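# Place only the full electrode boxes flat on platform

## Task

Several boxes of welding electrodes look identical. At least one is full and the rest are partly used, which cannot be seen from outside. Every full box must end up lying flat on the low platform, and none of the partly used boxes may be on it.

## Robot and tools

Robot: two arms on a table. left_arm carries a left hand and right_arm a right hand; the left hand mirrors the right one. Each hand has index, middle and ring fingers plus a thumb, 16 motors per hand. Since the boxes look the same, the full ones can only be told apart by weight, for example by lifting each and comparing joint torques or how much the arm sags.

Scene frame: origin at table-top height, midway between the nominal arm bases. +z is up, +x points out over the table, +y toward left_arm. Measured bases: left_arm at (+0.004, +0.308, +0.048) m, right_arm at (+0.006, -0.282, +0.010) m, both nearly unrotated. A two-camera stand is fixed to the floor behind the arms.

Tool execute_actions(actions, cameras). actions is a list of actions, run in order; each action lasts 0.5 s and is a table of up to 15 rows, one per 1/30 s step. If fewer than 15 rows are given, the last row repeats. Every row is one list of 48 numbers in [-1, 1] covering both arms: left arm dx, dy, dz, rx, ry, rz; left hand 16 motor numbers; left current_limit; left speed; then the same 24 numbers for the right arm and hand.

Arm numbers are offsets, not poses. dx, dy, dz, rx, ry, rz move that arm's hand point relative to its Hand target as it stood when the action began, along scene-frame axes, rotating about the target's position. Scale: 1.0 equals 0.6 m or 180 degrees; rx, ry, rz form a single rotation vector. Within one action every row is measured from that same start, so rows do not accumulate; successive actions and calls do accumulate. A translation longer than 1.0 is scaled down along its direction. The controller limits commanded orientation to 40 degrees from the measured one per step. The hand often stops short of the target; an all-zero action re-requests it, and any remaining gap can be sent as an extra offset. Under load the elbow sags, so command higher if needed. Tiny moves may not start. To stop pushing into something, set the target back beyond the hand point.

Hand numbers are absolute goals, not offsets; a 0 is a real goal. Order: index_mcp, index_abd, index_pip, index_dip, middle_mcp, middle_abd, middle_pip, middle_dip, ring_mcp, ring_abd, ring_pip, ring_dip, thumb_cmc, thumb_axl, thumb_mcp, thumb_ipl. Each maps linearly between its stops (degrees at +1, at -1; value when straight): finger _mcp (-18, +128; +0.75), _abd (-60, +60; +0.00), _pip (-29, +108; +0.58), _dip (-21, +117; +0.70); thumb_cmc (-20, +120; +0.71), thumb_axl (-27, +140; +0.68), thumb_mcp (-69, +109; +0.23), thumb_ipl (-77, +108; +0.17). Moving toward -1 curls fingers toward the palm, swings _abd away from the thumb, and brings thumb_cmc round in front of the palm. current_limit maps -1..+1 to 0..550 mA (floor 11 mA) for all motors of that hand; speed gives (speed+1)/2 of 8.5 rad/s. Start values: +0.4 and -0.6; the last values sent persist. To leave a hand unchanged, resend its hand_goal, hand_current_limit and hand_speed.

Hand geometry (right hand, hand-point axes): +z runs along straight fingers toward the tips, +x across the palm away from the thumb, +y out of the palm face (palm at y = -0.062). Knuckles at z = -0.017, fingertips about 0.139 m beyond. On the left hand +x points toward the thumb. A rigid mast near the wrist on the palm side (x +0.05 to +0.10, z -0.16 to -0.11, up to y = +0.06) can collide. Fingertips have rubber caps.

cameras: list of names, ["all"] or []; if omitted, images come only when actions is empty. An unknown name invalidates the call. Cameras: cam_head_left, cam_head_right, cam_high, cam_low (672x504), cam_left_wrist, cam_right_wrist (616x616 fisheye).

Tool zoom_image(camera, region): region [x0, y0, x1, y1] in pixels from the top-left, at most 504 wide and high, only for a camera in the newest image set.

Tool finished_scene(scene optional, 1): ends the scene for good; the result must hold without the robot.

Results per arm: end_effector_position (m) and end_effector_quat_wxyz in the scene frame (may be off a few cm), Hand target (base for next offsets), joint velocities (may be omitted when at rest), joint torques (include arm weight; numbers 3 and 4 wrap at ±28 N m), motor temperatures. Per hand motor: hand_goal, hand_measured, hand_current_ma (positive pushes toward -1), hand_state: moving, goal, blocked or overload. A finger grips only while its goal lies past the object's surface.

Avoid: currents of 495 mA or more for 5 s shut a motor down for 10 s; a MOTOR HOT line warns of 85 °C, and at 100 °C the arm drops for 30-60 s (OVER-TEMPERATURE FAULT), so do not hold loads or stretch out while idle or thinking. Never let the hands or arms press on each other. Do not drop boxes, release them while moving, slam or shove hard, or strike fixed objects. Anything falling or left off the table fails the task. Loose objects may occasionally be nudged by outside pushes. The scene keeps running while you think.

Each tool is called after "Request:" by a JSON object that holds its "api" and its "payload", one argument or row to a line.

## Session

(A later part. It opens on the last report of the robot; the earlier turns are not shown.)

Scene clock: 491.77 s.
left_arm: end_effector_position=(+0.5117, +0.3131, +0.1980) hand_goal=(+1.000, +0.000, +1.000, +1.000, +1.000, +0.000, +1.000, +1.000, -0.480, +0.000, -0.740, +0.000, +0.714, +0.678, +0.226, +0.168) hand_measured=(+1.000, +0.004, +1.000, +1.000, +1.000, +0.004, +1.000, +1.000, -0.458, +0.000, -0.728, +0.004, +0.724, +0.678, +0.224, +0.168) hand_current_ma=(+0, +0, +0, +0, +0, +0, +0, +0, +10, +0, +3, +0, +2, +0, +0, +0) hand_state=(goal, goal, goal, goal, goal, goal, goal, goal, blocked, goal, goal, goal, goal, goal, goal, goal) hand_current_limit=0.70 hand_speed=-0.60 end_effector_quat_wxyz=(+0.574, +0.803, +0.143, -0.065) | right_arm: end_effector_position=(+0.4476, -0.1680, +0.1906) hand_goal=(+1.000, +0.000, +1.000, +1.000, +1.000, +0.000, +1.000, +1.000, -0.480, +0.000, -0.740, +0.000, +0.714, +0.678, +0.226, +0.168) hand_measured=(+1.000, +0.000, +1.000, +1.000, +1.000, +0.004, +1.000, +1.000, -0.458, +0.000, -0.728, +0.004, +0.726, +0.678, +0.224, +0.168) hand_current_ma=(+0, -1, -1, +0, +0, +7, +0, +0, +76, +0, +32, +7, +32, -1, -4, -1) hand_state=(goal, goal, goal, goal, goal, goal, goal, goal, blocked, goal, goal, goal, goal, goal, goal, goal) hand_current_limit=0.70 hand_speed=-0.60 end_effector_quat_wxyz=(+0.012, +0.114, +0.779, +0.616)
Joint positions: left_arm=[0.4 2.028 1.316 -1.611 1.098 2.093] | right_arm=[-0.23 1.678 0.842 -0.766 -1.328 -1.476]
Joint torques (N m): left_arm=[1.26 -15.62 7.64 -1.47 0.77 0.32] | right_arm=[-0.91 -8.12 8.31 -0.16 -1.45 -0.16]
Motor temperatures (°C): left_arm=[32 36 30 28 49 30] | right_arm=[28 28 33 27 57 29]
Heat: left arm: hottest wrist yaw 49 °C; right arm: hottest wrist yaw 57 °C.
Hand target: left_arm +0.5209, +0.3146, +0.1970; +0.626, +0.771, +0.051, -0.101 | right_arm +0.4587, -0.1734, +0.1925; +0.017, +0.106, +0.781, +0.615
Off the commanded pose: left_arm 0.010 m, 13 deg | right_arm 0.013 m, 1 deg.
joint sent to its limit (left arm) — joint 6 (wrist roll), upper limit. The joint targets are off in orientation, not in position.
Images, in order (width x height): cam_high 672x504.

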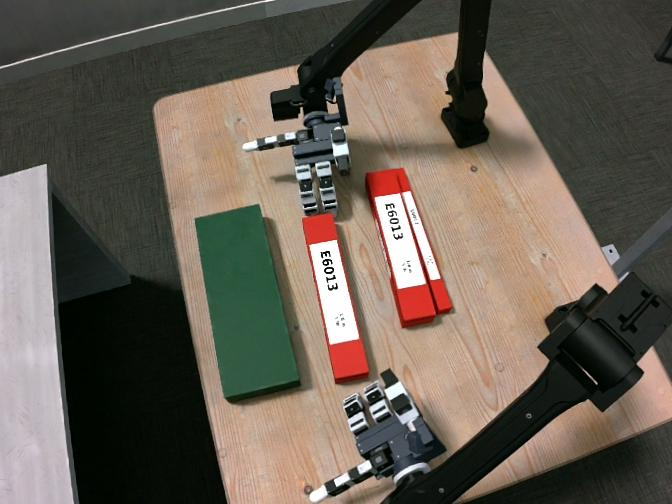

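Request:
{"api": "execute_actions", "payload": {
  "actions": [
    [[0.018,-0.045,0,0,0,0,1,0,1,1,1,0,1,1,-0.48,0,-0.74,0,0.714,0.678,0.226,0.168,0.7,-0.6,0.01,0,0,0,0,0,1,0,1,1,1,0,1,1,-0.48,0,-0.74,0,0.714,0.678,0.226,0.168,0.7,-0.6]],
    [[0,-0.055,0,0,0,0,1,0,1,1,1,0,1,1,-0.48,0,-0.74,0,0.714,0.678,0.226,0.168,0.7,-0.6,0,0.045,0,0,0,0,1,0,1,1,1,0,1,1,-0.48,0,-0.74,0,0.714,0.678,0.226,0.168,0.7,-0.6]],
    [[-0.02,-0.06,0,0,0,0,1,0,1,1,1,0,1,1,-0.48,0,-0.74,0,0.714,0.678,0.226,0.168,0.7,-0.6,-0.015,0.06,0,0,0,0,1,0,1,1,1,0,1,1,-0.48,0,-0.74,0,0.714,0.678,0.226,0.168,0.7,-0.6]]
  ],
  "cameras": ["cam_high"]
}}

Request:
{"api": "zoom_image", "payload": {
  "camera": "cam_high",
  "region": [180, 150, 420, 420]
}}

Scene clock: 494.63 s.
left_arm: end_effector_position=(+0.5275, +0.2818, +0.2037) hand_goal=(+1.000, +0.000, +1.000, +1.000, +1.000, +0.000, +1.000, +1.000, -0.480, +0.000, -0.740, +0.000, +0.714, +0.678, +0.226, +0.168) hand_measured=(+1.000, +0.004, +1.000, +1.000, +1.002, -0.008, +1.002, +1.000, -0.458, +0.000, -0.728, +0.004, +0.724, +0.678, +0.224, +0.168) hand_current_ma=(+0, +0, +0, +0, +0, -1, +0, +0, +10, +0, +3, +0, +2, +0, +0, +0) hand_state=(goal, goal, goal, goal, goal, goal, goal, goal, blocked, goal, goal, goal, goal, goal, goal, goal) hand_current_limit=0.70 hand_speed=-0.60 end_effector_quat_wxyz=(+0.597, +0.793, +0.116, -0.042) | right_arm: end_effector_position=(+0.4697, -0.1588, +0.1915) hand_goal=(+1.000, +0.000, +1.000, +1.000, +1.000, +0.000, +1.000, +1.000, -0.480, +0.000, -0.740, +0.000, +0.714, +0.678, +0.226, +0.168) hand_measured=(+1.000, -0.002, +1.000, +1.000, +1.002, -0.036, +1.002, +1.000, -0.458, +0.000, -0.728, +0.004, +0.726, +0.678, +0.224, +0.168) hand_current_ma=(+0, -5, -1, +0, +5, -106, +4, +2, +76, +0, +32, +7, +32, -1, -4, -1) hand_state=(goal, goal, goal, goal, goal, blocked, goal, goal, blocked, goal, goal, goal, goal, goal, goal, goal) hand_current_limit=0.70 hand_speed=-0.60 end_effector_quat_wxyz=(+0.044, +0.142, +0.788, +0.598)
Joint positions: left_arm=[0.326 2.045 1.329 -1.557 1.191 2.093] | right_arm=[-0.193 1.62 0.775 -0.344 -1.262 -1.069]
Joint torques (N m): left_arm=[-8.41 -17.03 2.78 -0.77 2.05 0.32] | right_arm=[7.47 -8.64 5.45 1.98 -2.87 0.16]
Motor temperatures (°C): left_arm=[32 36 30 28 49 30] | right_arm=[28 28 33 27 56 29]
Heat: left arm: hottest wrist yaw 49 °C; right arm: hottest wrist yaw 56 °C.
Hand target: left_arm +0.5198, +0.2187, +0.1972; +0.626, +0.771, +0.051, -0.100 | right_arm +0.4558, -0.1105, +0.1926; +0.017, +0.106, +0.782, +0.615
Off the commanded pose: left_arm 0.064 m, 11 deg | right_arm 0.050 m, 6 deg.
joint sent to its limit (left arm) — joint 6 (wrist roll), upper limit. The joint targets are off in position and orientation.
Images, in order (width x height): cam_high 672x504.

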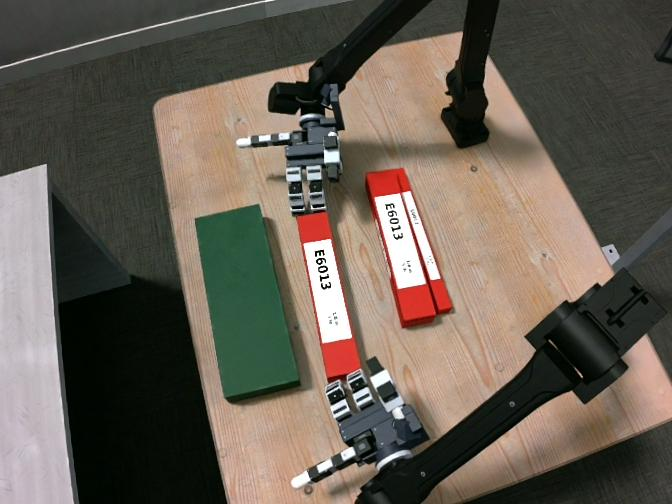

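Scaled by 1.867.

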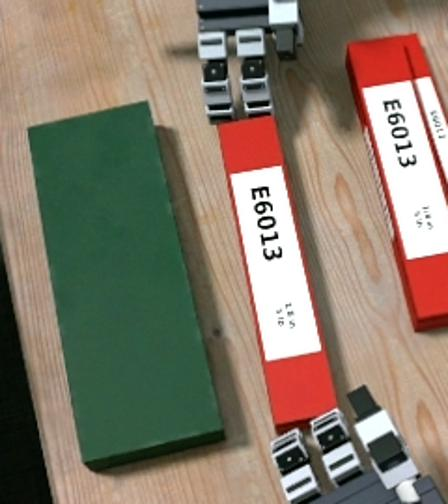

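Request:
{"api": "execute_actions", "payload": {
  "actions": [
    [[-0.022,-0.06,0,0,0,0,1,0,1,1,1,0,1,1,-0.48,0,-0.74,0,0.714,0.678,0.226,0.168,0.7,-0.6,-0.018,0.06,0,0,0,0,1,0,1,1,1,0,1,1,-0.48,0,-0.74,0,0.714,0.678,0.226,0.168,0.7,-0.6]]
  ],
  "cameras": ["cam_high"]
}}

Request:
{"api": "zoom_image", "payload": {
  "camera": "cam_high",
  "region": [180, 150, 420, 420]
}}

Scene clock: 496.27 s.
left_arm: end_effector_position=(+0.5204, +0.2793, +0.2075) hand_goal=(+1.000, +0.000, +1.000, +1.000, +1.000, +0.000, +1.000, +1.000, -0.480, +0.000, -0.740, +0.000, +0.714, +0.678, +0.226, +0.168) hand_measured=(+1.000, +0.004, +1.000, +1.000, +1.004, +0.078, +1.002, +1.002, -0.458, +0.000, -0.728, +0.004, +0.724, +0.678, +0.224, +0.168) hand_current_ma=(+0, +0, +0, +0, +0, +74, +0, +0, +10, +0, +3, +0, +2, +0, +0, +0) hand_state=(goal, goal, goal, goal, goal, blocked, goal, goal, blocked, goal, goal, goal, goal, goal, goal, goal) hand_current_limit=0.70 hand_speed=-0.60 end_effector_quat_wxyz=(+0.600, +0.793, +0.106, -0.018) | right_arm: end_effector_position=(+0.4693, -0.1531, +0.1933) hand_goal=(+1.000, +0.000, +1.000, +1.000, +1.000, +0.000, +1.000, +1.000, -0.480, +0.000, -0.740, +0.000, +0.714, +0.678, +0.226, +0.168) hand_measured=(+1.000, -0.002, +1.000, +1.000, +1.004, -0.012, +1.002, +1.002, -0.458, +0.000, -0.728, +0.004, +0.726, +0.678, +0.224, +0.168) hand_current_ma=(+0, -5, -1, +0, +8, -31, +5, +2, +76, +0, +32, +7, +32, -1, -4, -1) hand_state=(goal, goal, goal, goal, goal, goal, goal, goal, blocked, goal, goal, goal, goal, goal, goal, goal) hand_current_limit=0.70 hand_speed=-0.60 end_effector_quat_wxyz=(+0.075, +0.162, +0.790, +0.587)
Joint positions: left_arm=[0.325 2.017 1.29 -1.497 1.212 2.093] | right_arm=[-0.169 1.568 0.695 -0.093 -1.197 -0.856]
Joint torques (N m): left_arm=[-13.51 -16.21 1.5 -1.63 2.62 0.32] | right_arm=[11.63 -7.53 5.41 2.25 -3.65 0.26]
Motor temperatures (°C): left_arm=[32 36 30 28 49 30] | right_arm=[28 28 33 27 57 29]
Heat: left arm: hottest wrist yaw 49 °C; right arm: hottest wrist yaw 57 °C.
Hand target: left_arm +0.5066, +0.1827, +0.1972; +0.626, +0.771, +0.051, -0.100 | right_arm +0.4451, -0.0746, +0.1926; +0.017, +0.106, +0.781, +0.615
Off the commanded pose: left_arm 0.098 m, 12 deg | right_arm 0.082 m, 10 deg.
joint sent to its limit (left arm) — joint 6 (wrist roll), upper limit. The joint targets are off in position and orientation.
Images, in order (width x height): cam_high 672x504.

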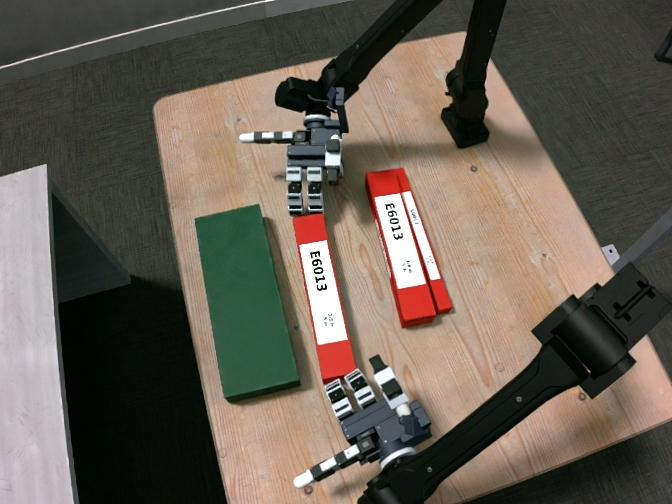

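Scaled by 1.867.

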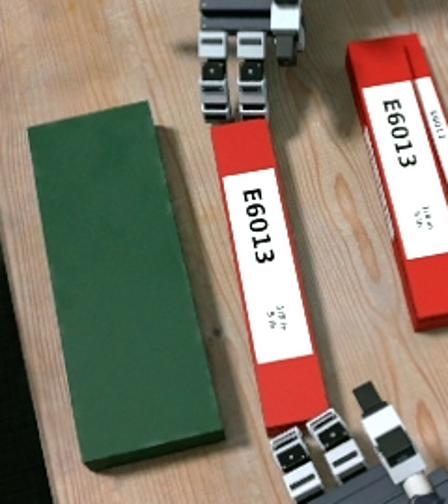

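Request:
{"api": "execute_actions", "payload": {
  "actions": [
    [[-0.03,-0.055,0,0,0,0,1,0,1,1,1,0,1,1,-0.48,0,-0.74,0,0.714,0.678,0.226,0.168,0.7,-0.6,-0.008,0.055,0,0,0,0,1,0,1,1,1,0,1,1,-0.48,0,-0.74,0,0.714,0.678,0.226,0.168,0.7,-0.6]],
    [[-0.015,-0.025,0.04,0,0,0,1,0,1,1,1,0,1,1,-0.48,0,-0.74,0,0.714,0.678,0.226,0.168,0.7,-0.6,-0.005,0.03,0,0,0,0,1,0,1,1,1,0,1,1,-0.48,0,-0.74,0,0.714,0.678,0.226,0.168,0.7,-0.6]]
  ],
  "cameras": ["cam_high"]
}}

Request:
{"api": "zoom_image", "payload": {
  "camera": "cam_high",
  "region": [180, 150, 420, 420]
}}

Scene clock: 498.60 s.
left_arm: end_effector_position=(+0.4928, +0.2578, +0.2110) hand_goal=(+1.000, +0.000, +1.000, +1.000, +1.000, +0.000, +1.000, +1.000, -0.480, +0.000, -0.740, +0.000, +0.714, +0.678, +0.226, +0.168) hand_measured=(+1.002, +0.002, +1.002, +1.002, +1.004, +0.184, +1.002, +1.002, -0.458, +0.000, -0.728, +0.004, +0.724, +0.678, +0.224, +0.168) hand_current_ma=(+0, +0, +0, +0, +0, +392, +0, +0, +10, +0, +3, +0, +2, +0, +0, +0) hand_state=(goal, goal, goal, goal, goal, blocked, goal, goal, blocked, goal, goal, goal, goal, goal, goal, goal) hand_current_limit=0.70 hand_speed=-0.60 end_effector_quat_wxyz=(+0.597, +0.797, +0.089, -0.013) | right_arm: end_effector_position=(+0.4809, -0.1351, +0.1957) hand_goal=(+1.000, +0.000, +1.000, +1.000, +1.000, +0.000, +1.000, +1.000, -0.480, +0.000, -0.740, +0.000, +0.714, +0.678, +0.226, +0.168) hand_measured=(+1.004, +0.164, +1.002, +1.000, +1.000, +0.004, +1.000, +1.000, -0.458, +0.000, -0.728, +0.004, +0.726, +0.678, +0.224, +0.168) hand_current_ma=(+8, +467, +4, +0, +0, +6, +0, +0, +76, +0, +32, +7, +33, -1, -6, -1) hand_state=(goal, blocked, goal, goal, goal, goal, goal, goal, blocked, goal, goal, goal, goal, goal, goal, goal) hand_current_limit=0.70 hand_speed=-0.60 end_effector_quat_wxyz=(+0.129, +0.188, +0.796, +0.561)
Joint positions: left_arm=[0.299 1.947 1.189 -1.423 1.213 2.079] | right_arm=[-0.098 1.533 0.636 0.175 -1.035 -0.643]
Joint torques (N m): left_arm=[-18.02 -16.91 1.58 -2.78 4.13 0.02] | right_arm=[14.86 -6.53 5.49 1.65 -6.65 0.45]
Motor temperatures (°C): left_arm=[32 36 30 28 51 30] | right_arm=[29 28 33 27 61 29]
Heat: left arm: hottest wrist yaw 51 °C; right arm: hottest wrist yaw 61 °C.
Hand target: left_arm +0.4796, +0.1347, +0.2212; +0.626, +0.771, +0.052, -0.101 | right_arm +0.4373, -0.0236, +0.1925; +0.017, +0.107, +0.782, +0.614
Off the commanded pose: left_arm 0.124 m, 12 deg | right_arm 0.120 m, 17 deg.
Images, in order (width x height): cam_high 672x504.

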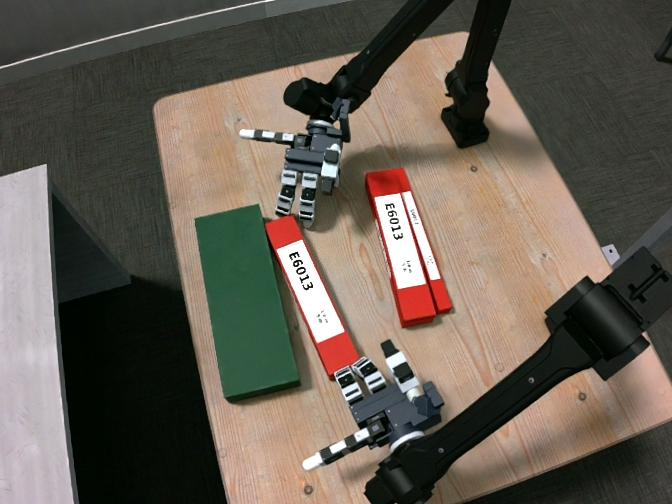

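Scaled by 1.867.

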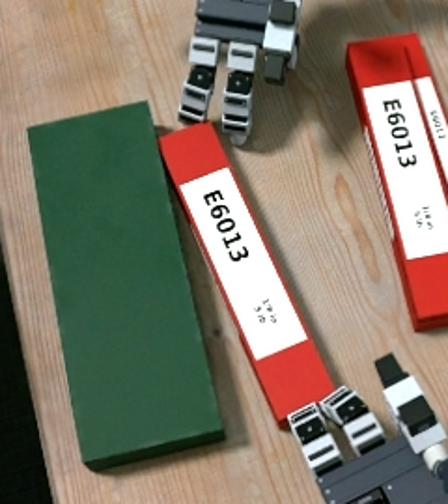

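Request:
{"api": "execute_actions", "payload": {
  "actions": [
    [[0,0.11,0,0,0,0,1,0,1,1,1,0,1,1,-0.48,0,-0.74,0,0.714,0.678,0.226,0.168,0.7,-0.6,0,-0.11,0,0,0,0,1,0,1,1,1,0,1,1,-0.48,0,-0.74,0,0.714,0.678,0.226,0.168,0.7,-0.6]],
    [[0,0.16,-0.04,0,0,0,1,0,1,1,1,0,1,1,-0.48,0,-0.74,0,0.714,0.678,0.226,0.168,0.7,-0.6,0,-0.14,0,0,0,0,1,0,1,1,1,0,1,1,-0.48,0,-0.74,0,0.714,0.678,0.226,0.168,0.7,-0.6]],
    [[0,0,0,0,0,0,1,0,1,1,1,0,1,1,-0.48,0,-0.74,0,0.714,0.678,0.226,0.168,0.7,-0.6,0,-0.08,0,0.009,0.018,0.036,1,0,1,1,1,0,1,1,-0.48,0,-0.74,0,0.714,0.678,0.226,0.168,0.7,-0.6]]
  ],
  "cameras": ["cam_high"]
}}

Request:
{"api": "zoom_image", "payload": {
  "camera": "cam_high",
  "region": [180, 150, 420, 420]
}}

Scene clock: 513.93 s.
left_arm: end_effector_position=(+0.4772, +0.2957, +0.2005) hand_goal=(+1.000, +0.000, +1.000, +1.000, +1.000, +0.000, +1.000, +1.000, -0.480, +0.000, -0.740, +0.000, +0.714, +0.678, +0.226, +0.168) hand_measured=(+1.000, +0.004, +1.000, +1.000, +1.000, +0.004, +1.000, +1.000, -0.458, +0.000, -0.728, +0.004, +0.724, +0.678, +0.224, +0.168) hand_current_ma=(+0, +0, +0, +0, +0, +0, +0, +0, +10, +0, +3, +0, +2, +0, +0, +0) hand_state=(goal, goal, goal, goal, goal, goal, goal, goal, blocked, goal, goal, goal, goal, goal, goal, goal) hand_current_limit=0.70 hand_speed=-0.60 end_effector_quat_wxyz=(+0.574, +0.805, +0.140, -0.060) | right_arm: end_effector_position=(+0.4290, -0.1678, +0.1887) hand_goal=(+1.000, +0.000, +1.000, +1.000, +1.000, +0.000, +1.000, +1.000, -0.480, +0.000, -0.740, +0.000, +0.714, +0.678, +0.226, +0.168) hand_measured=(+1.000, +0.004, +0.998, +1.000, +1.000, +0.004, +1.000, +1.000, -0.458, +0.000, -0.728, +0.004, +0.726, +0.678, +0.224, +0.168) hand_current_ma=(+0, +9, -3, +0, +0, +6, +0, +0, +76, +0, +32, +7, +33, -1, -6, -1) hand_state=(goal, goal, goal, goal, goal, goal, goal, goal, blocked, goal, goal, goal, goal, goal, goal, goal) hand_current_limit=0.70 hand_speed=-0.60 end_effector_quat_wxyz=(+0.026, +0.152, +0.755, +0.637)
Joint positions: left_arm=[0.394 1.946 1.182 -1.543 1.103 2.086] | right_arm=[-0.223 1.585 0.649 -0.255 -1.368 -1.027]
Joint torques (N m): left_arm=[1.61 -14.51 5.82 -1.43 0.66 0.4] | right_arm=[-0.21 -8.12 5.26 1.37 -1.53 0.12]
Motor temperatures (°C): left_arm=[33 35 30 28 60 30] | right_arm=[29 28 32 27 84 29]
Heat: left arm: hottest wrist yaw 60 °C; right arm: hottest wrist yaw 84 °C. Fold the right arm in close to its base, or ease its load, before you think long.
Hand target: left_arm +0.4796, +0.2967, +0.1971; +0.626, +0.771, +0.051, -0.101 | right_arm +0.4290, -0.1678, +0.1882; +0.025, +0.154, +0.754, +0.638 (last step not sent: back at the drive's target)
Off the commanded pose: left_arm 0.004 m, 13 deg | right_arm 0.054 m, 12 deg.
MOTOR HOT: joint 5 (wrist yaw) of the right arm reports 84 °C; the controller stops that arm at 100 °C. To cool a motor, set the load down, stop pushing, or move to a pose that needs little force.
joint sent to its limit (left arm) — joint 6 (wrist roll), upper limit. The joint targets are off in orientation, not in position.
pose unreachable (right arm): on one or more control steps of this call, first in action 2 (counted from 0), this arm could not follow its commanded pose, so it was not sent that pose on those steps. It may still have moved: this result reports where it is.
cause: moving toward the commanded pose would bring two parts of the arm too close to each other (joints 4 (wrist pitch) to 6 (wrist roll) lie between them).
Images, in order (width x height): cam_high 672x504.

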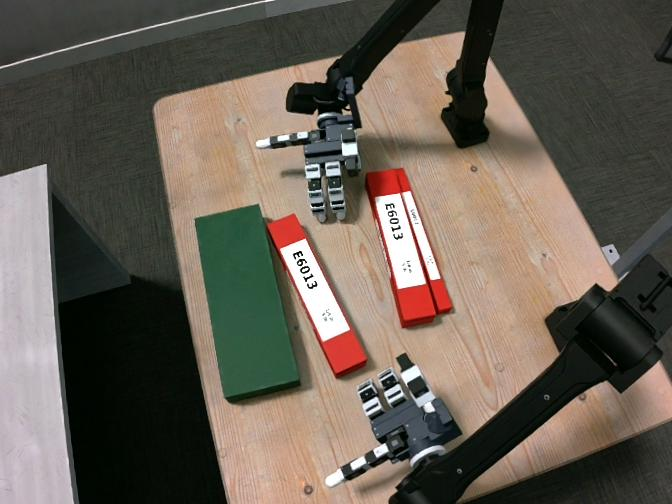

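Scaled by 1.867.

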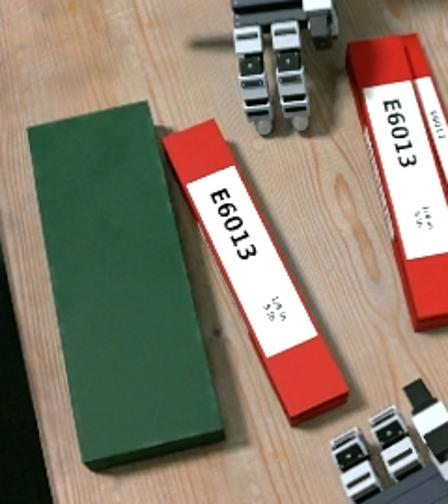

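Request:
{"api": "execute_actions", "payload": {
  "actions": [
    [[0,0,0,0,0,0,1,0,1,1,1,0,1,1,-0.48,0,-0.74,0,0.714,0.678,0.226,0.168,0.7,-0.6,0,-0.1,0,0,0,0,1,0,1,1,1,0,1,1,-0.48,0,-0.74,0,0.714,0.678,0.226,0.168,0.7,-0.6]],
    [[0,0,0,0,0,0,1,0,1,1,1,0,1,1,-0.48,0,-0.74,0,0.714,0.678,0.226,0.168,0.7,-0.6,0,0,0,-0.023,-0.0124,0.0282,1,0,1,1,1,0,1,1,-0.48,0,-0.74,0,0.714,0.678,0.226,0.168,0.7,-0.6]]
  ],
  "cameras": ["cam_high","cam_head_left"]
}}

Request:
{"api": "zoom_image", "payload": {
  "camera": "cam_head_left",
  "region": [260, 170, 500, 290]
}}

Scene clock: 517.50 s.
left_arm: end_effector_position=(+0.4772, +0.2957, +0.2005) hand_goal=(+1.000, +0.000, +1.000, +1.000, +1.000, +0.000, +1.000, +1.000, -0.480, +0.000, -0.740, +0.000, +0.714, +0.678, +0.226, +0.168) hand_measured=(+1.000, +0.004, +1.000, +1.000, +1.000, +0.004, +1.000, +1.000, -0.458, +0.000, -0.728, +0.004, +0.724, +0.678, +0.224, +0.168) hand_current_ma=(+0, +0, +0, +0, +0, +0, +0, +0, +10, +0, +3, +0, +2, +0, +0, +0) hand_state=(goal, goal, goal, goal, goal, goal, goal, goal, blocked, goal, goal, goal, goal, goal, goal, goal) hand_current_limit=0.70 hand_speed=-0.60 end_effector_quat_wxyz=(+0.574, +0.805, +0.140, -0.060) | right_arm: end_effector_position=(+0.4185, -0.2189, +0.1879) hand_goal=(+1.000, +0.000, +1.000, +1.000, +1.000, +0.000, +1.000, +1.000, -0.480, +0.000, -0.740, +0.000, +0.714, +0.678, +0.226, +0.168) hand_measured=(+0.998, -0.008, +0.994, +0.998, +1.000, +0.004, +1.000, +1.000, -0.458, +0.000, -0.728, +0.004, +0.726, +0.678, +0.224, +0.168) hand_current_ma=(-4, -17, -16, -4, +0, +6, +0, +0, +76, +0, +32, +7, +33, -1, -5, -1) hand_state=(goal, goal, goal, goal, goal, goal, goal, goal, blocked, goal, goal, goal, goal, goal, goal, goal) hand_current_limit=0.70 hand_speed=-0.60 end_effector_quat_wxyz=(+0.046, +0.147, +0.770, +0.619)
Joint positions: left_arm=[0.394 1.946 1.182 -1.543 1.103 2.086] | right_arm=[-0.376 1.655 0.783 -0.927 -1.333 -1.692]
Joint torques (N m): left_arm=[1.67 -14.45 5.82 -1.44 0.66 0.39] | right_arm=[-1.32 -7.3 7.73 -0.43 -1.34 -0.18]
Motor temperatures (°C): left_arm=[32 35 30 28 57 30] | right_arm=[29 28 32 27 76 29]
Heat: left arm: hottest wrist yaw 57 °C; right arm: hottest wrist yaw 76 °C.
Hand target: left_arm +0.4797, +0.2967, +0.1971; +0.626, +0.771, +0.051, -0.101 | right_arm +0.4291, -0.2278, +0.1881; +0.017, +0.107, +0.782, +0.614
Off the commanded pose: left_arm 0.004 m, 13 deg | right_arm 0.014 m, 6 deg.
MOTOR HOT: cleared for the motors of the right arm.
joint sent to its limit (left arm) — joint 6 (wrist roll), upper limit. The joint targets are off in orientation, not in position.
Images, in order (width x height): cam_head_left 672x504, cam_high 672x504.

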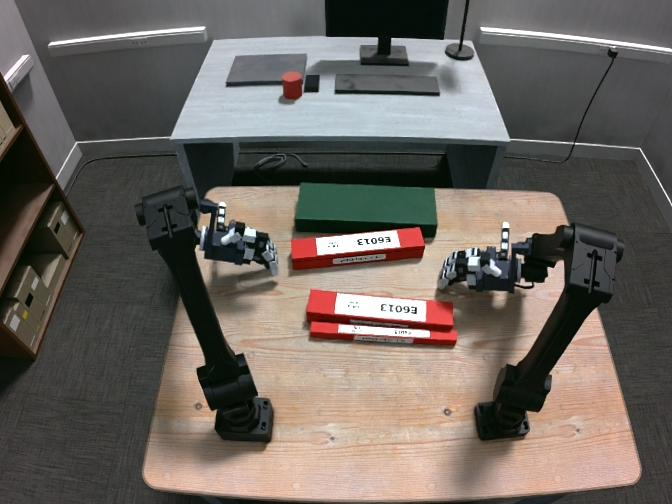

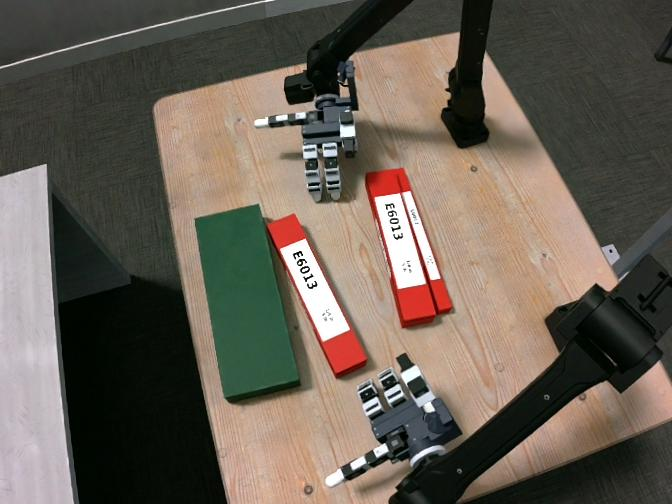

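Scaled by 2.100.

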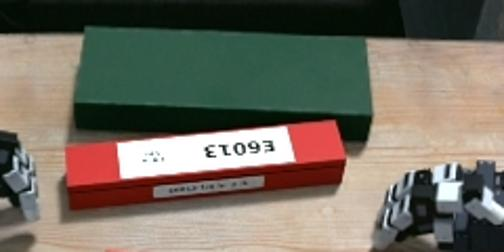

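Request:
{"api": "execute_actions", "payload": {
  "actions": [
    [[0.07,0,0,0,0,0,1,0,1,1,1,0,1,1,-0.48,0,-0.74,0,0.714,0.678,0.226,0.168,0.7,-0.6,0.095,0,0,0,0,0,1,0,1,1,1,0,1,1,-0.48,0,-0.74,0,0.714,0.678,0.226,0.168,0.7,-0.6]],
    [[0.015,-0.03,0,0,0,0,1,0,1,1,1,0,1,1,-0.48,0,-0.74,0,0.714,0.678,0.226,0.168,0.7,-0.6,0.095,0.04,0,0,0,0,1,0,1,1,1,0,1,1,-0.48,0,-0.74,0,0.714,0.678,0.226,0.168,0.7,-0.6]],
    [[0,-0.03,0,0,0,0,1,0,1,1,1,0,1,1,-0.48,0,-0.74,0,0.714,0.678,0.226,0.168,0.7,-0.6,0,0.04,0,0,0,0,1,0,1,1,1,0,1,1,-0.48,0,-0.74,0,0.714,0.678,0.226,0.168,0.7,-0.6]]
  ],
  "cameras": ["cam_high"]
}}

Request:
{"api": "zoom_image", "payload": {
  "camera": "cam_high",
  "region": [180, 150, 420, 420]
}}

Scene clock: 521.40 s.
left_arm: end_effector_position=(+0.5230, +0.2671, +0.2014) hand_goal=(+1.000, +0.000, +1.000, +1.000, +1.000, +0.000, +1.000, +1.000, -0.480, +0.000, -0.740, +0.000, +0.714, +0.678, +0.226, +0.168) hand_measured=(+1.000, +0.004, +1.000, +1.000, +1.000, +0.004, +1.000, +1.000, -0.458, +0.000, -0.728, +0.004, +0.724, +0.678, +0.224, +0.168) hand_current_ma=(+0, +0, +0, +0, +0, +0, +0, +0, +10, +0, +3, +0, +2, +0, +0, +0) hand_state=(goal, goal, goal, goal, goal, goal, goal, goal, blocked, goal, goal, goal, goal, goal, goal, goal) hand_current_limit=0.70 hand_speed=-0.60 end_effector_quat_wxyz=(+0.592, +0.794, +0.117, -0.074) | right_arm: end_effector_position=(+0.5420, -0.1908, +0.1916) hand_goal=(+1.000, +0.000, +1.000, +1.000, +1.000, +0.000, +1.000, +1.000, -0.480, +0.000, -0.740, +0.000, +0.714, +0.678, +0.226, +0.168) hand_measured=(+1.000, -0.036, +1.000, +1.000, +1.000, +0.002, +1.000, +1.000, -0.458, +0.000, -0.728, +0.004, +0.726, +0.678, +0.224, +0.168) hand_current_ma=(+0, -103, +0, +0, +0, +4, +0, +0, +76, +0, +32, +7, +33, -1, -5, -1) hand_state=(goal, blocked, goal, goal, goal, goal, goal, goal, blocked, goal, goal, goal, goal, goal, goal, goal) hand_current_limit=0.70 hand_speed=-0.60 end_effector_quat_wxyz=(+0.017, +0.113, +0.778, +0.618)
Joint positions: left_arm=[0.3 2.046 1.327 -1.596 1.17 2.086] | right_arm=[-0.243 1.873 1.141 -0.888 -1.332 -1.504]
Joint torques (N m): left_arm=[0.03 -15.56 7.13 -0.8 1.06 0.38] | right_arm=[1.38 -12.1 6.23 1.43 -1.1 0.18]
Motor temperatures (°C): left_arm=[32 35 30 28 54 30] | right_arm=[29 28 32 27 71 29]
Heat: left arm: hottest wrist yaw 54 °C; right arm: hottest wrist yaw 71 °C.
Hand target: left_arm +0.5306, +0.2608, +0.1972; +0.626, +0.771, +0.052, -0.100 | right_arm +0.5431, -0.1798, +0.1881; +0.017, +0.107, +0.782, +0.613
Off the commanded pose: left_arm 0.011 m, 9 deg | right_arm 0.012 m, 1 deg.
joint sent to its limit (left arm) — joint 6 (wrist roll), upper limit. The joint targets are off in orientation, not in position.
Images, in order (width x height): cam_high 672x504.

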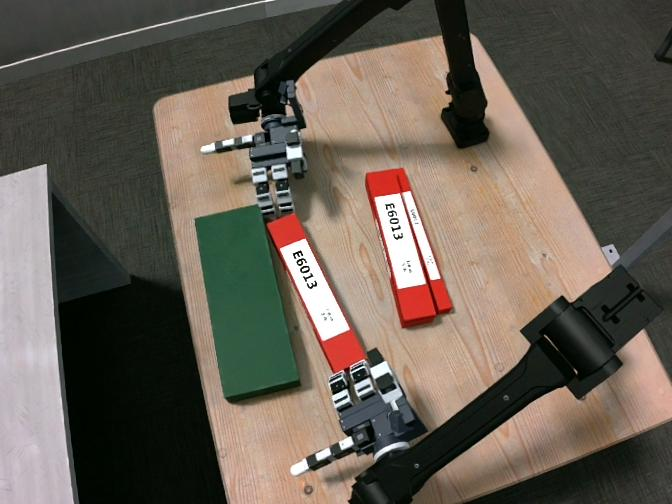

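Scaled by 1.867.

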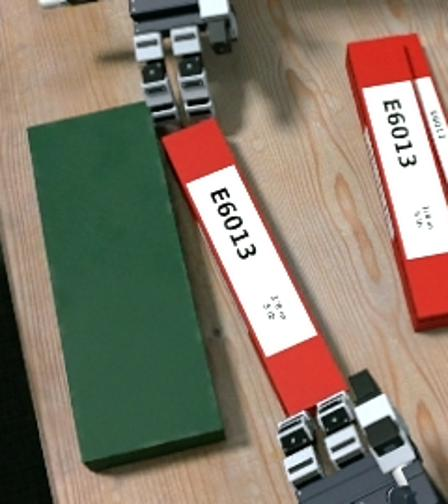

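Request:
{"api": "execute_actions", "payload": {
  "actions": [
    [[0,-0.03,0,0,0,0,1,0,1,1,1,0,1,1,-0.48,0,-0.74,0,0.714,0.678,0.226,0.168,0.7,-0.6,-0.03,0.02,0,0,0,0,1,0,1,1,1,0,1,1,-0.48,0,-0.74,0,0.714,0.678,0.226,0.168,0.7,-0.6]],
    [[0,-0.03,0,0,0,0,1,0,1,1,1,0,1,1,-0.48,0,-0.74,0,0.714,0.678,0.226,0.168,0.7,-0.6,-0.01,0.04,0,0,0,0,1,0,1,1,1,0,1,1,-0.48,0,-0.74,0,0.714,0.678,0.226,0.168,0.7,-0.6]],
    [[0,-0.02,0,0,0,0,1,0,1,1,1,0,1,1,-0.48,0,-0.74,0,0.714,0.678,0.226,0.168,0.7,-0.6,-0.05,0,0,0,0,0,1,0,1,1,1,0,1,1,-0.48,0,-0.74,0,0.714,0.678,0.226,0.168,0.7,-0.6]]
  ],
  "cameras": ["cam_high"]
}}

Request:
{"api": "zoom_image", "payload": {
  "camera": "cam_high",
  "region": [180, 150, 420, 420]
}}

Scene clock: 523.77 s.
left_arm: end_effector_position=(+0.5272, +0.2616, +0.2025) hand_goal=(+1.000, +0.000, +1.000, +1.000, +1.000, +0.000, +1.000, +1.000, -0.480, +0.000, -0.740, +0.000, +0.714, +0.678, +0.226, +0.168) hand_measured=(+1.000, -0.002, +1.000, +1.000, +1.002, +0.000, +1.002, +1.000, -0.458, +0.000, -0.728, +0.004, +0.724, +0.678, +0.224, +0.168) hand_current_ma=(+0, +0, +0, +0, +0, +0, +0, +0, +10, +0, +3, +0, +2, +0, +0, +0) hand_state=(goal, goal, goal, goal, goal, goal, goal, goal, blocked, goal, goal, goal, goal, goal, goal, goal) hand_current_limit=0.70 hand_speed=-0.60 end_effector_quat_wxyz=(+0.599, +0.790, +0.112, -0.063) | right_arm: end_effector_position=(+0.5035, -0.1754, +0.1936) hand_goal=(+1.000, +0.000, +1.000, +1.000, +1.000, +0.000, +1.000, +1.000, -0.480, +0.000, -0.740, +0.000, +0.714, +0.678, +0.226, +0.168) hand_measured=(+1.000, -0.002, +1.000, +1.000, +1.002, +0.082, +1.000, +1.000, -0.458, +0.000, -0.728, +0.004, +0.726, +0.678, +0.224, +0.168) hand_current_ma=(+0, -2, +0, +0, +3, +275, +2, +1, +76, +0, +32, +7, +33, -1, -5, -1) hand_state=(goal, goal, goal, goal, goal, blocked, goal, goal, blocked, goal, goal, goal, goal, goal, goal, goal) hand_current_limit=0.70 hand_speed=-0.60 end_effector_quat_wxyz=(+0.065, +0.104, +0.793, +0.597)
Joint positions: left_arm=[0.286 2.049 1.327 -1.567 1.199 2.08] | right_arm=[-0.225 1.728 0.937 -0.535 -1.278 -1.293]
Joint torques (N m): left_arm=[-6.83 -15.5 5.71 -0.81 2.37 0.45] | right_arm=[4.54 -10.58 3.97 0.35 -3.02 0.46]
Motor temperatures (°C): left_arm=[32 35 30 28 54 30] | right_arm=[29 28 32 27 69 29]
Heat: left arm: hottest wrist yaw 54 °C; right arm: hottest wrist yaw 69 °C.
Hand target: left_arm +0.5305, +0.2127, +0.1971; +0.626, +0.771, +0.051, -0.101 | right_arm +0.4890, -0.1438, +0.1881; +0.017, +0.107, +0.782, +0.613
Off the commanded pose: left_arm 0.049 m, 9 deg | right_arm 0.035 m, 6 deg.
joint sent to its limit (left arm) — joint 6 (wrist roll), upper limit. The joint targets are off in position and orientation.
Images, in order (width x height): cam_high 672x504.

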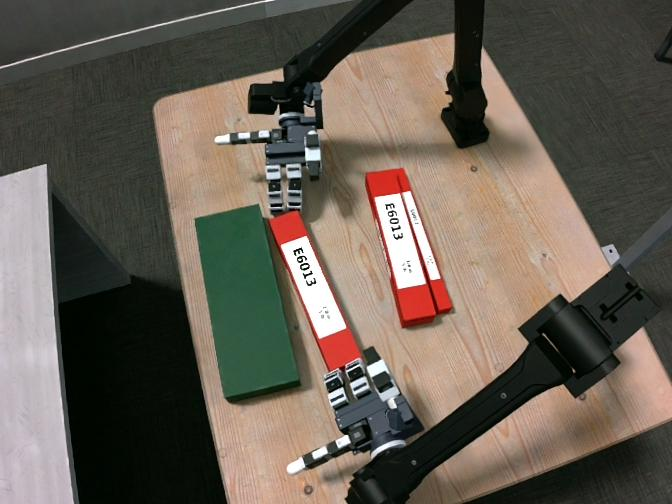

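Scaled by 1.867.

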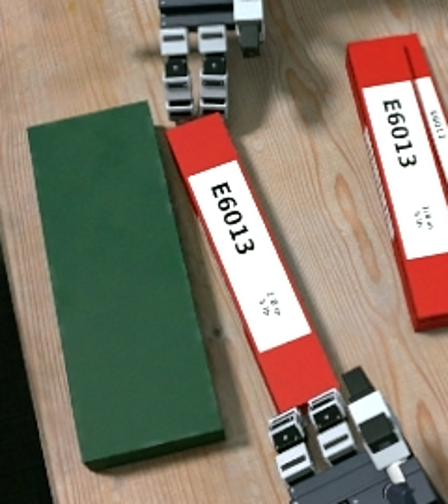

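Request:
{"api": "execute_actions", "payload": {
  "actions": [
    [[0,-0.025,0,0,0,0,1,0,1,1,1,0,1,1,-0.48,0,-0.74,0,0.714,0.678,0.226,0.168,0.7,-0.6,-0.06,-0.02,0,0,0,0,1,0,1,1,1,0,1,1,-0.48,0,-0.74,0,0.714,0.678,0.226,0.168,0.7,-0.6]],
    [[0,-0.025,0,0,0,0,1,0,1,1,1,0,1,1,-0.48,0,-0.74,0,0.714,0.678,0.226,0.168,0.7,-0.6,-0.05,-0.02,0,0,0,0,1,0,1,1,1,0,1,1,-0.48,0,-0.74,0,0.714,0.678,0.226,0.168,0.7,-0.6]]
  ],
  "cameras": ["cam_high"]
}}

Request:
{"api": "zoom_image", "payload": {
  "camera": "cam_high",
  "region": [180, 150, 420, 420]
}}

Scene clock: 525.87 s.
left_arm: end_effector_position=(+0.5324, +0.2412, +0.2065) hand_goal=(+1.000, +0.000, +1.000, +1.000, +1.000, +0.000, +1.000, +1.000, -0.480, +0.000, -0.740, +0.000, +0.714, +0.678, +0.226, +0.168) hand_measured=(+1.000, -0.002, +1.000, +1.000, +1.002, +0.076, +1.002, +1.000, -0.458, +0.000, -0.728, +0.004, +0.724, +0.678, +0.224, +0.168) hand_current_ma=(+0, +0, +0, +0, +0, +71, +0, +0, +10, +0, +3, +0, +2, +0, +0, +0) hand_state=(goal, goal, goal, goal, goal, blocked, goal, goal, blocked, goal, goal, goal, goal, goal, goal, goal) hand_current_limit=0.70 hand_speed=-0.60 end_effector_quat_wxyz=(+0.610, +0.787, +0.085, -0.047) | right_arm: end_effector_position=(+0.4348, -0.1918, +0.1915) hand_goal=(+1.000, +0.000, +1.000, +1.000, +1.000, +0.000, +1.000, +1.000, -0.480, +0.000, -0.740, +0.000, +0.714, +0.678, +0.226, +0.168) hand_measured=(+1.000, -0.002, +1.000, +1.000, +1.002, +0.106, +1.002, +1.000, -0.458, +0.000, -0.728, +0.004, +0.726, +0.678, +0.224, +0.168) hand_current_ma=(+0, -2, +0, +0, +4, +369, +2, +1, +76, +0, +32, +7, +33, -1, -5, -1) hand_state=(goal, goal, goal, goal, goal, blocked, goal, goal, blocked, goal, goal, goal, goal, goal, goal, goal) hand_current_limit=0.70 hand_speed=-0.60 end_effector_quat_wxyz=(+0.059, +0.113, +0.791, +0.598)
Joint positions: left_arm=[0.242 2.056 1.337 -1.532 1.241 2.093] | right_arm=[-0.299 1.627 0.796 -0.737 -1.29 -1.525]
Joint torques (N m): left_arm=[-8.12 -15.5 5.12 -1.69 2.17 0.32] | right_arm=[3.84 -8.23 4.34 -0.84 -3.01 0.05]
Motor temperatures (°C): left_arm=[32 35 30 28 54 30] | right_arm=[29 28 32 27 68 29]
Heat: left arm: hottest wrist yaw 54 °C; right arm: hottest wrist yaw 68 °C.
Hand target: left_arm +0.5306, +0.1828, +0.1972; +0.626, +0.771, +0.051, -0.100 | right_arm +0.4230, -0.1679, +0.1880; +0.017, +0.107, +0.782, +0.614
Off the commanded pose: left_arm 0.059 m, 8 deg | right_arm 0.027 m, 5 deg.
joint sent to its limit (left arm) — joint 6 (wrist roll), upper limit. The joint targets are off in position, not in orientation.
Images, in order (width x height): cam_high 672x504.

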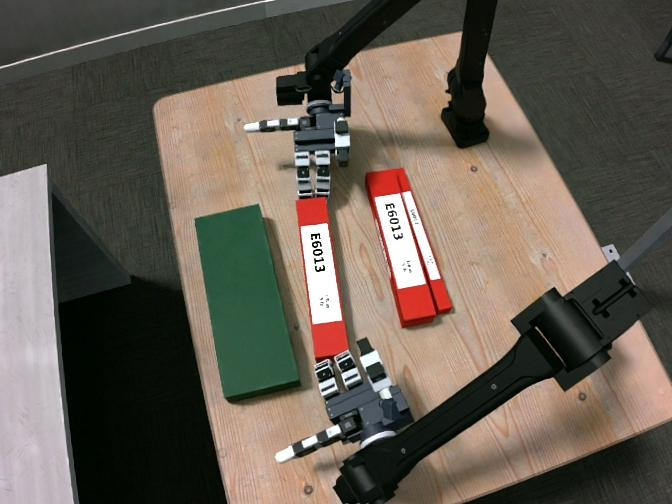

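Scaled by 1.867.

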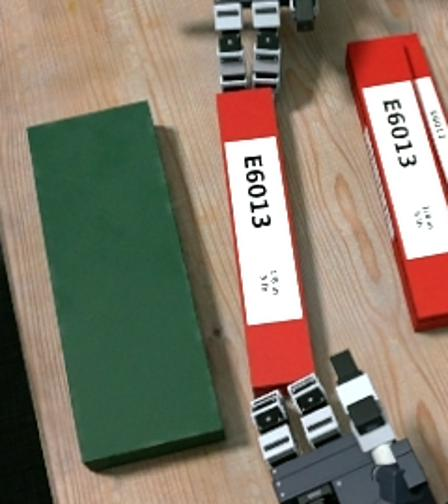

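Request:
{"api": "execute_actions", "payload": {
  "actions": [
    [[-0.04,0,0,0,0,0,1,0,1,1,1,0,1,1,-0.48,0,-0.74,0,0.714,0.678,0.226,0.168,0.7,-0.6,0.05,0,0,0,0,0,1,0,1,1,1,0,1,1,-0.48,0,-0.74,0,0.714,0.678,0.226,0.168,0.7,-0.6]],
    [[-0.04,0,0,0,0,0,1,0,1,1,1,0,1,1,-0.48,0,-0.74,0,0.714,0.678,0.226,0.168,0.7,-0.6,0.04,0,0,0,0,0,1,0,1,1,1,0,1,1,-0.48,0,-0.74,0,0.714,0.678,0.226,0.168,0.7,-0.6]]
  ],
  "cameras": ["cam_high"]
}}

Request:
{"api": "zoom_image", "payload": {
  "camera": "cam_high",
  "region": [180, 150, 420, 420]
}}

Scene clock: 527.60 s.
left_arm: end_effector_position=(+0.4994, +0.2361, +0.2052) hand_goal=(+1.000, +0.000, +1.000, +1.000, +1.000, +0.000, +1.000, +1.000, -0.480, +0.000, -0.740, +0.000, +0.714, +0.678, +0.226, +0.168) hand_measured=(+1.000, -0.002, +1.000, +1.000, +1.002, +0.124, +1.002, +1.000, -0.458, +0.000, -0.728, +0.004, +0.724, +0.678, +0.224, +0.168) hand_current_ma=(+0, +0, +0, +0, +0, +184, +0, +0, +10, +0, +3, +0, +2, +0, +0, +0) hand_state=(goal, goal, goal, goal, goal, blocked, goal, goal, blocked, goal, goal, goal, goal, goal, goal, goal) hand_current_limit=0.70 hand_speed=-0.60 end_effector_quat_wxyz=(+0.612, +0.785, +0.088, -0.044) | right_arm: end_effector_position=(+0.4767, -0.2019, +0.1931) hand_goal=(+1.000, +0.000, +1.000, +1.000, +1.000, +0.000, +1.000, +1.000, -0.480, +0.000, -0.740, +0.000, +0.714, +0.678, +0.226, +0.168) hand_measured=(+1.000, -0.002, +1.000, +1.000, +1.002, +0.034, +1.002, +1.000, -0.458, +0.000, -0.728, +0.004, +0.726, +0.678, +0.224, +0.168) hand_current_ma=(+0, -2, +0, +0, +5, +98, +4, +2, +76, +0, +32, +7, +33, -1, -5, -1) hand_state=(goal, goal, goal, goal, goal, blocked, goal, goal, blocked, goal, goal, goal, goal, goal, goal, goal) hand_current_limit=0.70 hand_speed=-0.60 end_effector_quat_wxyz=(+0.059, +0.120, +0.794, +0.593)
Joint positions: left_arm=[0.248 1.992 1.215 -1.473 1.246 2.093] | right_arm=[-0.299 1.699 0.912 -0.756 -1.275 -1.491]
Joint torques (N m): left_arm=[-7.41 -15.91 2.03 -1.16 1.59 0.32] | right_arm=[5.54 -7.59 6.68 0.09 -3.52 0.25]
Motor temperatures (°C): left_arm=[32 35 30 28 53 30] | right_arm=[29 28 32 27 68 29]
Heat: left arm: hottest wrist yaw 53 °C; right arm: hottest wrist yaw 68 °C.
Hand target: left_arm +0.4826, +0.1827, +0.1972; +0.627, +0.771, +0.051, -0.101 | right_arm +0.4771, -0.1679, +0.1881; +0.017, +0.107, +0.782, +0.614
Off the commanded pose: left_arm 0.057 m, 8 deg | right_arm 0.034 m, 6 deg.
joint sent to its limit (left arm) — joint 6 (wrist roll), upper limit. The joint targets are off in position and orientation.
Images, in order (width x height): cam_high 672x504.

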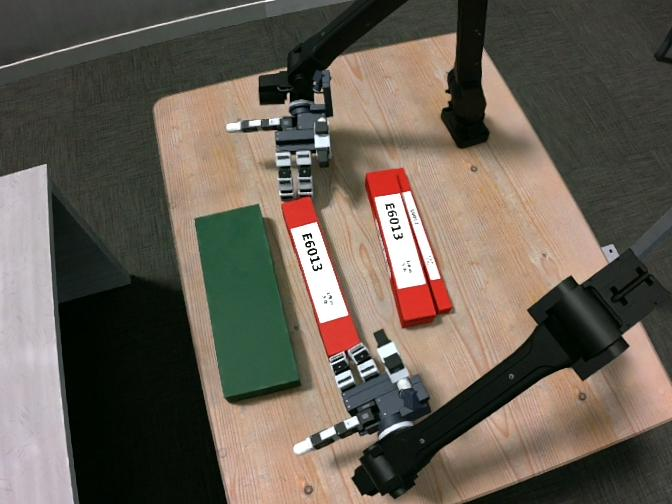

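Scaled by 1.867.

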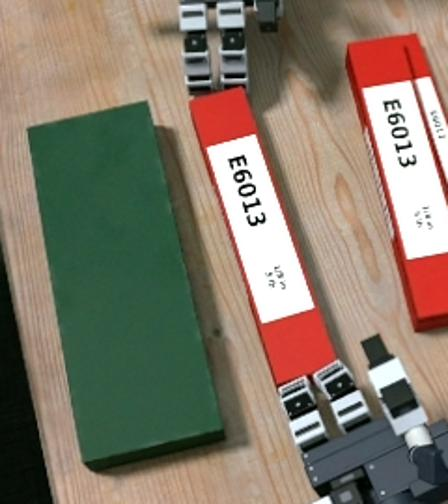

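Request:
{"api": "execute_actions", "payload": {
  "actions": [
    [[0,0.07,0,0,0,0,1,0,1,1,1,0,1,1,-0.48,0,-0.74,0,0.714,0.678,0.226,0.168,0.7,-0.6,0,-0.055,0,0,0,0,1,0,1,1,1,0,1,1,-0.48,0,-0.74,0,0.714,0.678,0.226,0.168,0.7,-0.6]],
    [[0.04,0.02,0,0,0,0,1,0,1,1,1,0,1,1,-0.48,0,-0.74,0,0.714,0.678,0.226,0.168,0.7,-0.6,0,-0.01,0,0,0,0,1,0,1,1,1,0,1,1,-0.48,0,-0.74,0,0.714,0.678,0.226,0.168,0.7,-0.6]],
    [[0,0,0,0,0,0,1,0,1,1,1,0,1,1,-0.48,0,-0.74,0,0.714,0.678,0.226,0.168,0.7,-0.6,0,0,0,0,0,0,1,0,1,1,1,0,1,1,-0.48,0,-0.74,0,0.714,0.678,0.226,0.168,0.7,-0.6]],
    [[0,0,0,0,0,0,1,0,1,1,1,0,1,1,-0.48,0,-0.74,0,0.714,0.678,0.226,0.168,0.7,-0.6,0,0,0,0,0,0,1,0,1,1,1,0,1,1,-0.48,0,-0.74,0,0.714,0.678,0.226,0.168,0.7,-0.6]],
    [[0,0,0,0,0,0,1,0,1,1,1,0,1,1,-0.48,0,-0.74,0,0.714,0.678,0.226,0.168,0.7,-0.6,0,0,0,0,0,0,1,0,1,1,1,0,1,1,-0.48,0,-0.74,0,0.714,0.678,0.226,0.168,0.7,-0.6]],
    [[0,0,0,0,0,0,1,0,1,1,1,0,1,1,-0.48,0,-0.74,0,0.714,0.678,0.226,0.168,0.7,-0.6,0,0,0,0,0,0,1,0,1,1,1,0,1,1,-0.48,0,-0.74,0,0.714,0.678,0.226,0.168,0.7,-0.6]]
  ],
  "cameras": ["cam_high","cam_head_left"]
}}

Request:
{"api": "zoom_image", "payload": {
  "camera": "cam_high",
  "region": [180, 150, 420, 420]
}}

Request:
{"api": "zoom_image", "payload": {
  "camera": "cam_head_left",
  "region": [260, 170, 500, 290]
}}

Scene clock: 537.80 s.
left_arm: end_effector_position=(+0.4975, +0.2370, +0.1992) hand_goal=(+1.000, +0.000, +1.000, +1.000, +1.000, +0.000, +1.000, +1.000, -0.480, +0.000, -0.740, +0.000, +0.714, +0.678, +0.226, +0.168) hand_measured=(+1.000, +0.006, +1.000, +1.000, +1.000, +0.006, +1.000, +1.000, -0.458, +0.000, -0.728, +0.004, +0.724, +0.678, +0.224, +0.168) hand_current_ma=(+0, +0, +0, +0, +0, +0, +0, +0, +10, +0, +3, +0, +2, +0, +0, +0) hand_state=(goal, goal, goal, goal, goal, goal, goal, goal, blocked, goal, goal, goal, goal, goal, goal, goal) hand_current_limit=0.70 hand_speed=-0.60 end_effector_quat_wxyz=(+0.600, +0.790, +0.097, -0.073) | right_arm: end_effector_position=(+0.4710, -0.2077, +0.1911) hand_goal=(+1.000, +0.000, +1.000, +1.000, +1.000, +0.000, +1.000, +1.000, -0.480, +0.000, -0.740, +0.000, +0.714, +0.678, +0.226, +0.168) hand_measured=(+1.000, +0.000, +1.000, +1.000, +1.000, +0.064, +1.000, +1.000, -0.458, +0.000, -0.728, +0.004, +0.726, +0.678, +0.224, +0.168) hand_current_ma=(+0, +0, +0, +0, +1, +206, +1, +1, +76, +0, +32, +7, +33, -1, -5, -1) hand_state=(goal, goal, goal, goal, goal, blocked, goal, goal, blocked, goal, goal, goal, goal, goal, goal, goal) hand_current_limit=0.70 hand_speed=-0.60 end_effector_quat_wxyz=(+0.029, +0.102, +0.785, +0.610)
Joint positions: left_arm=[0.253 2.004 1.229 -1.527 1.202 2.093] | right_arm=[-0.316 1.785 0.996 -1.078 -1.303 -1.794]
Joint torques (N m): left_arm=[1.2 -14.86 7.25 -1.44 0.82 0.31] | right_arm=[0.26 -9.05 7.23 -1.13 -1.73 -0.04]
Motor temperatures (°C): left_arm=[32 35 30 28 50 30] | right_arm=[29 28 33 27 66 29]
Heat: left arm: hottest wrist yaw 50 °C; right arm: hottest wrist yaw 66 °C.
Hand target: left_arm +0.5066, +0.2366, +0.1972; +0.626, +0.771, +0.051, -0.101 | right_arm +0.4771, -0.2068, +0.1881; +0.017, +0.107, +0.782, +0.614
Off the commanded pose: left_arm 0.009 m, 7 deg | right_arm 0.007 m, 1 deg.
joint sent to its limit (left arm) — joint 6 (wrist roll), upper limit. The joint targets are off in orientation, not in position.
Images, in order (width x height): cam_head_left 672x504, cam_high 672x504.

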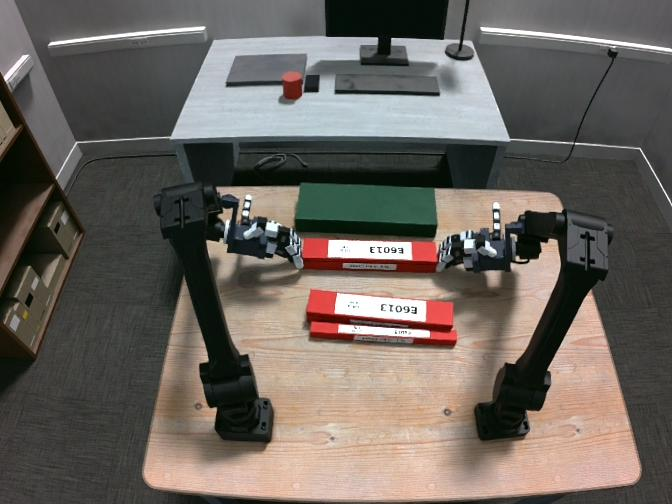

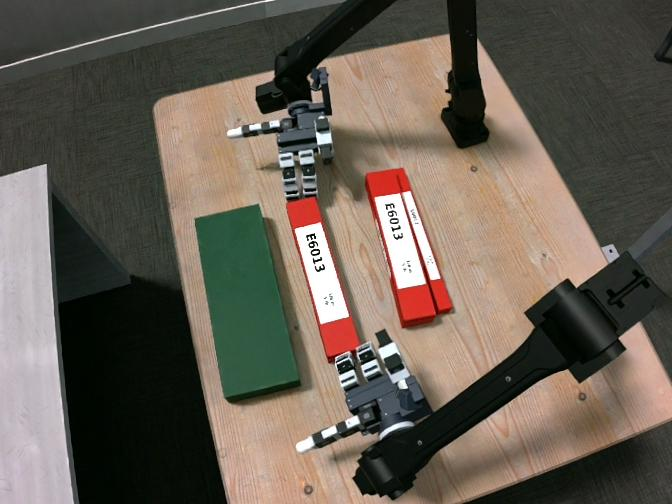

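Scaled by 1.867.

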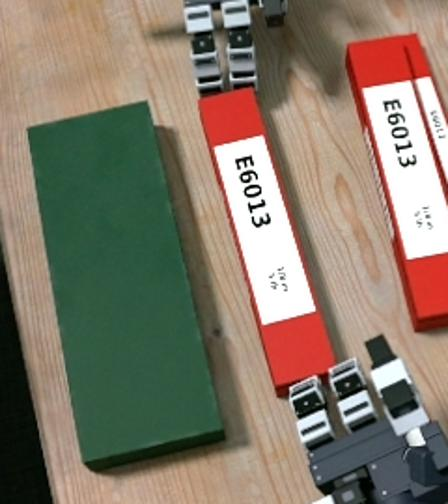

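Scaled by 2.100.

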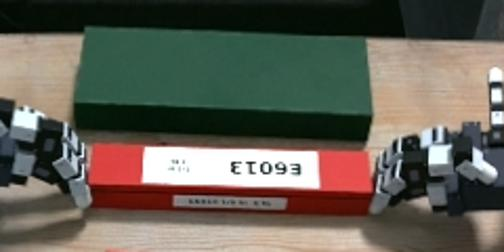

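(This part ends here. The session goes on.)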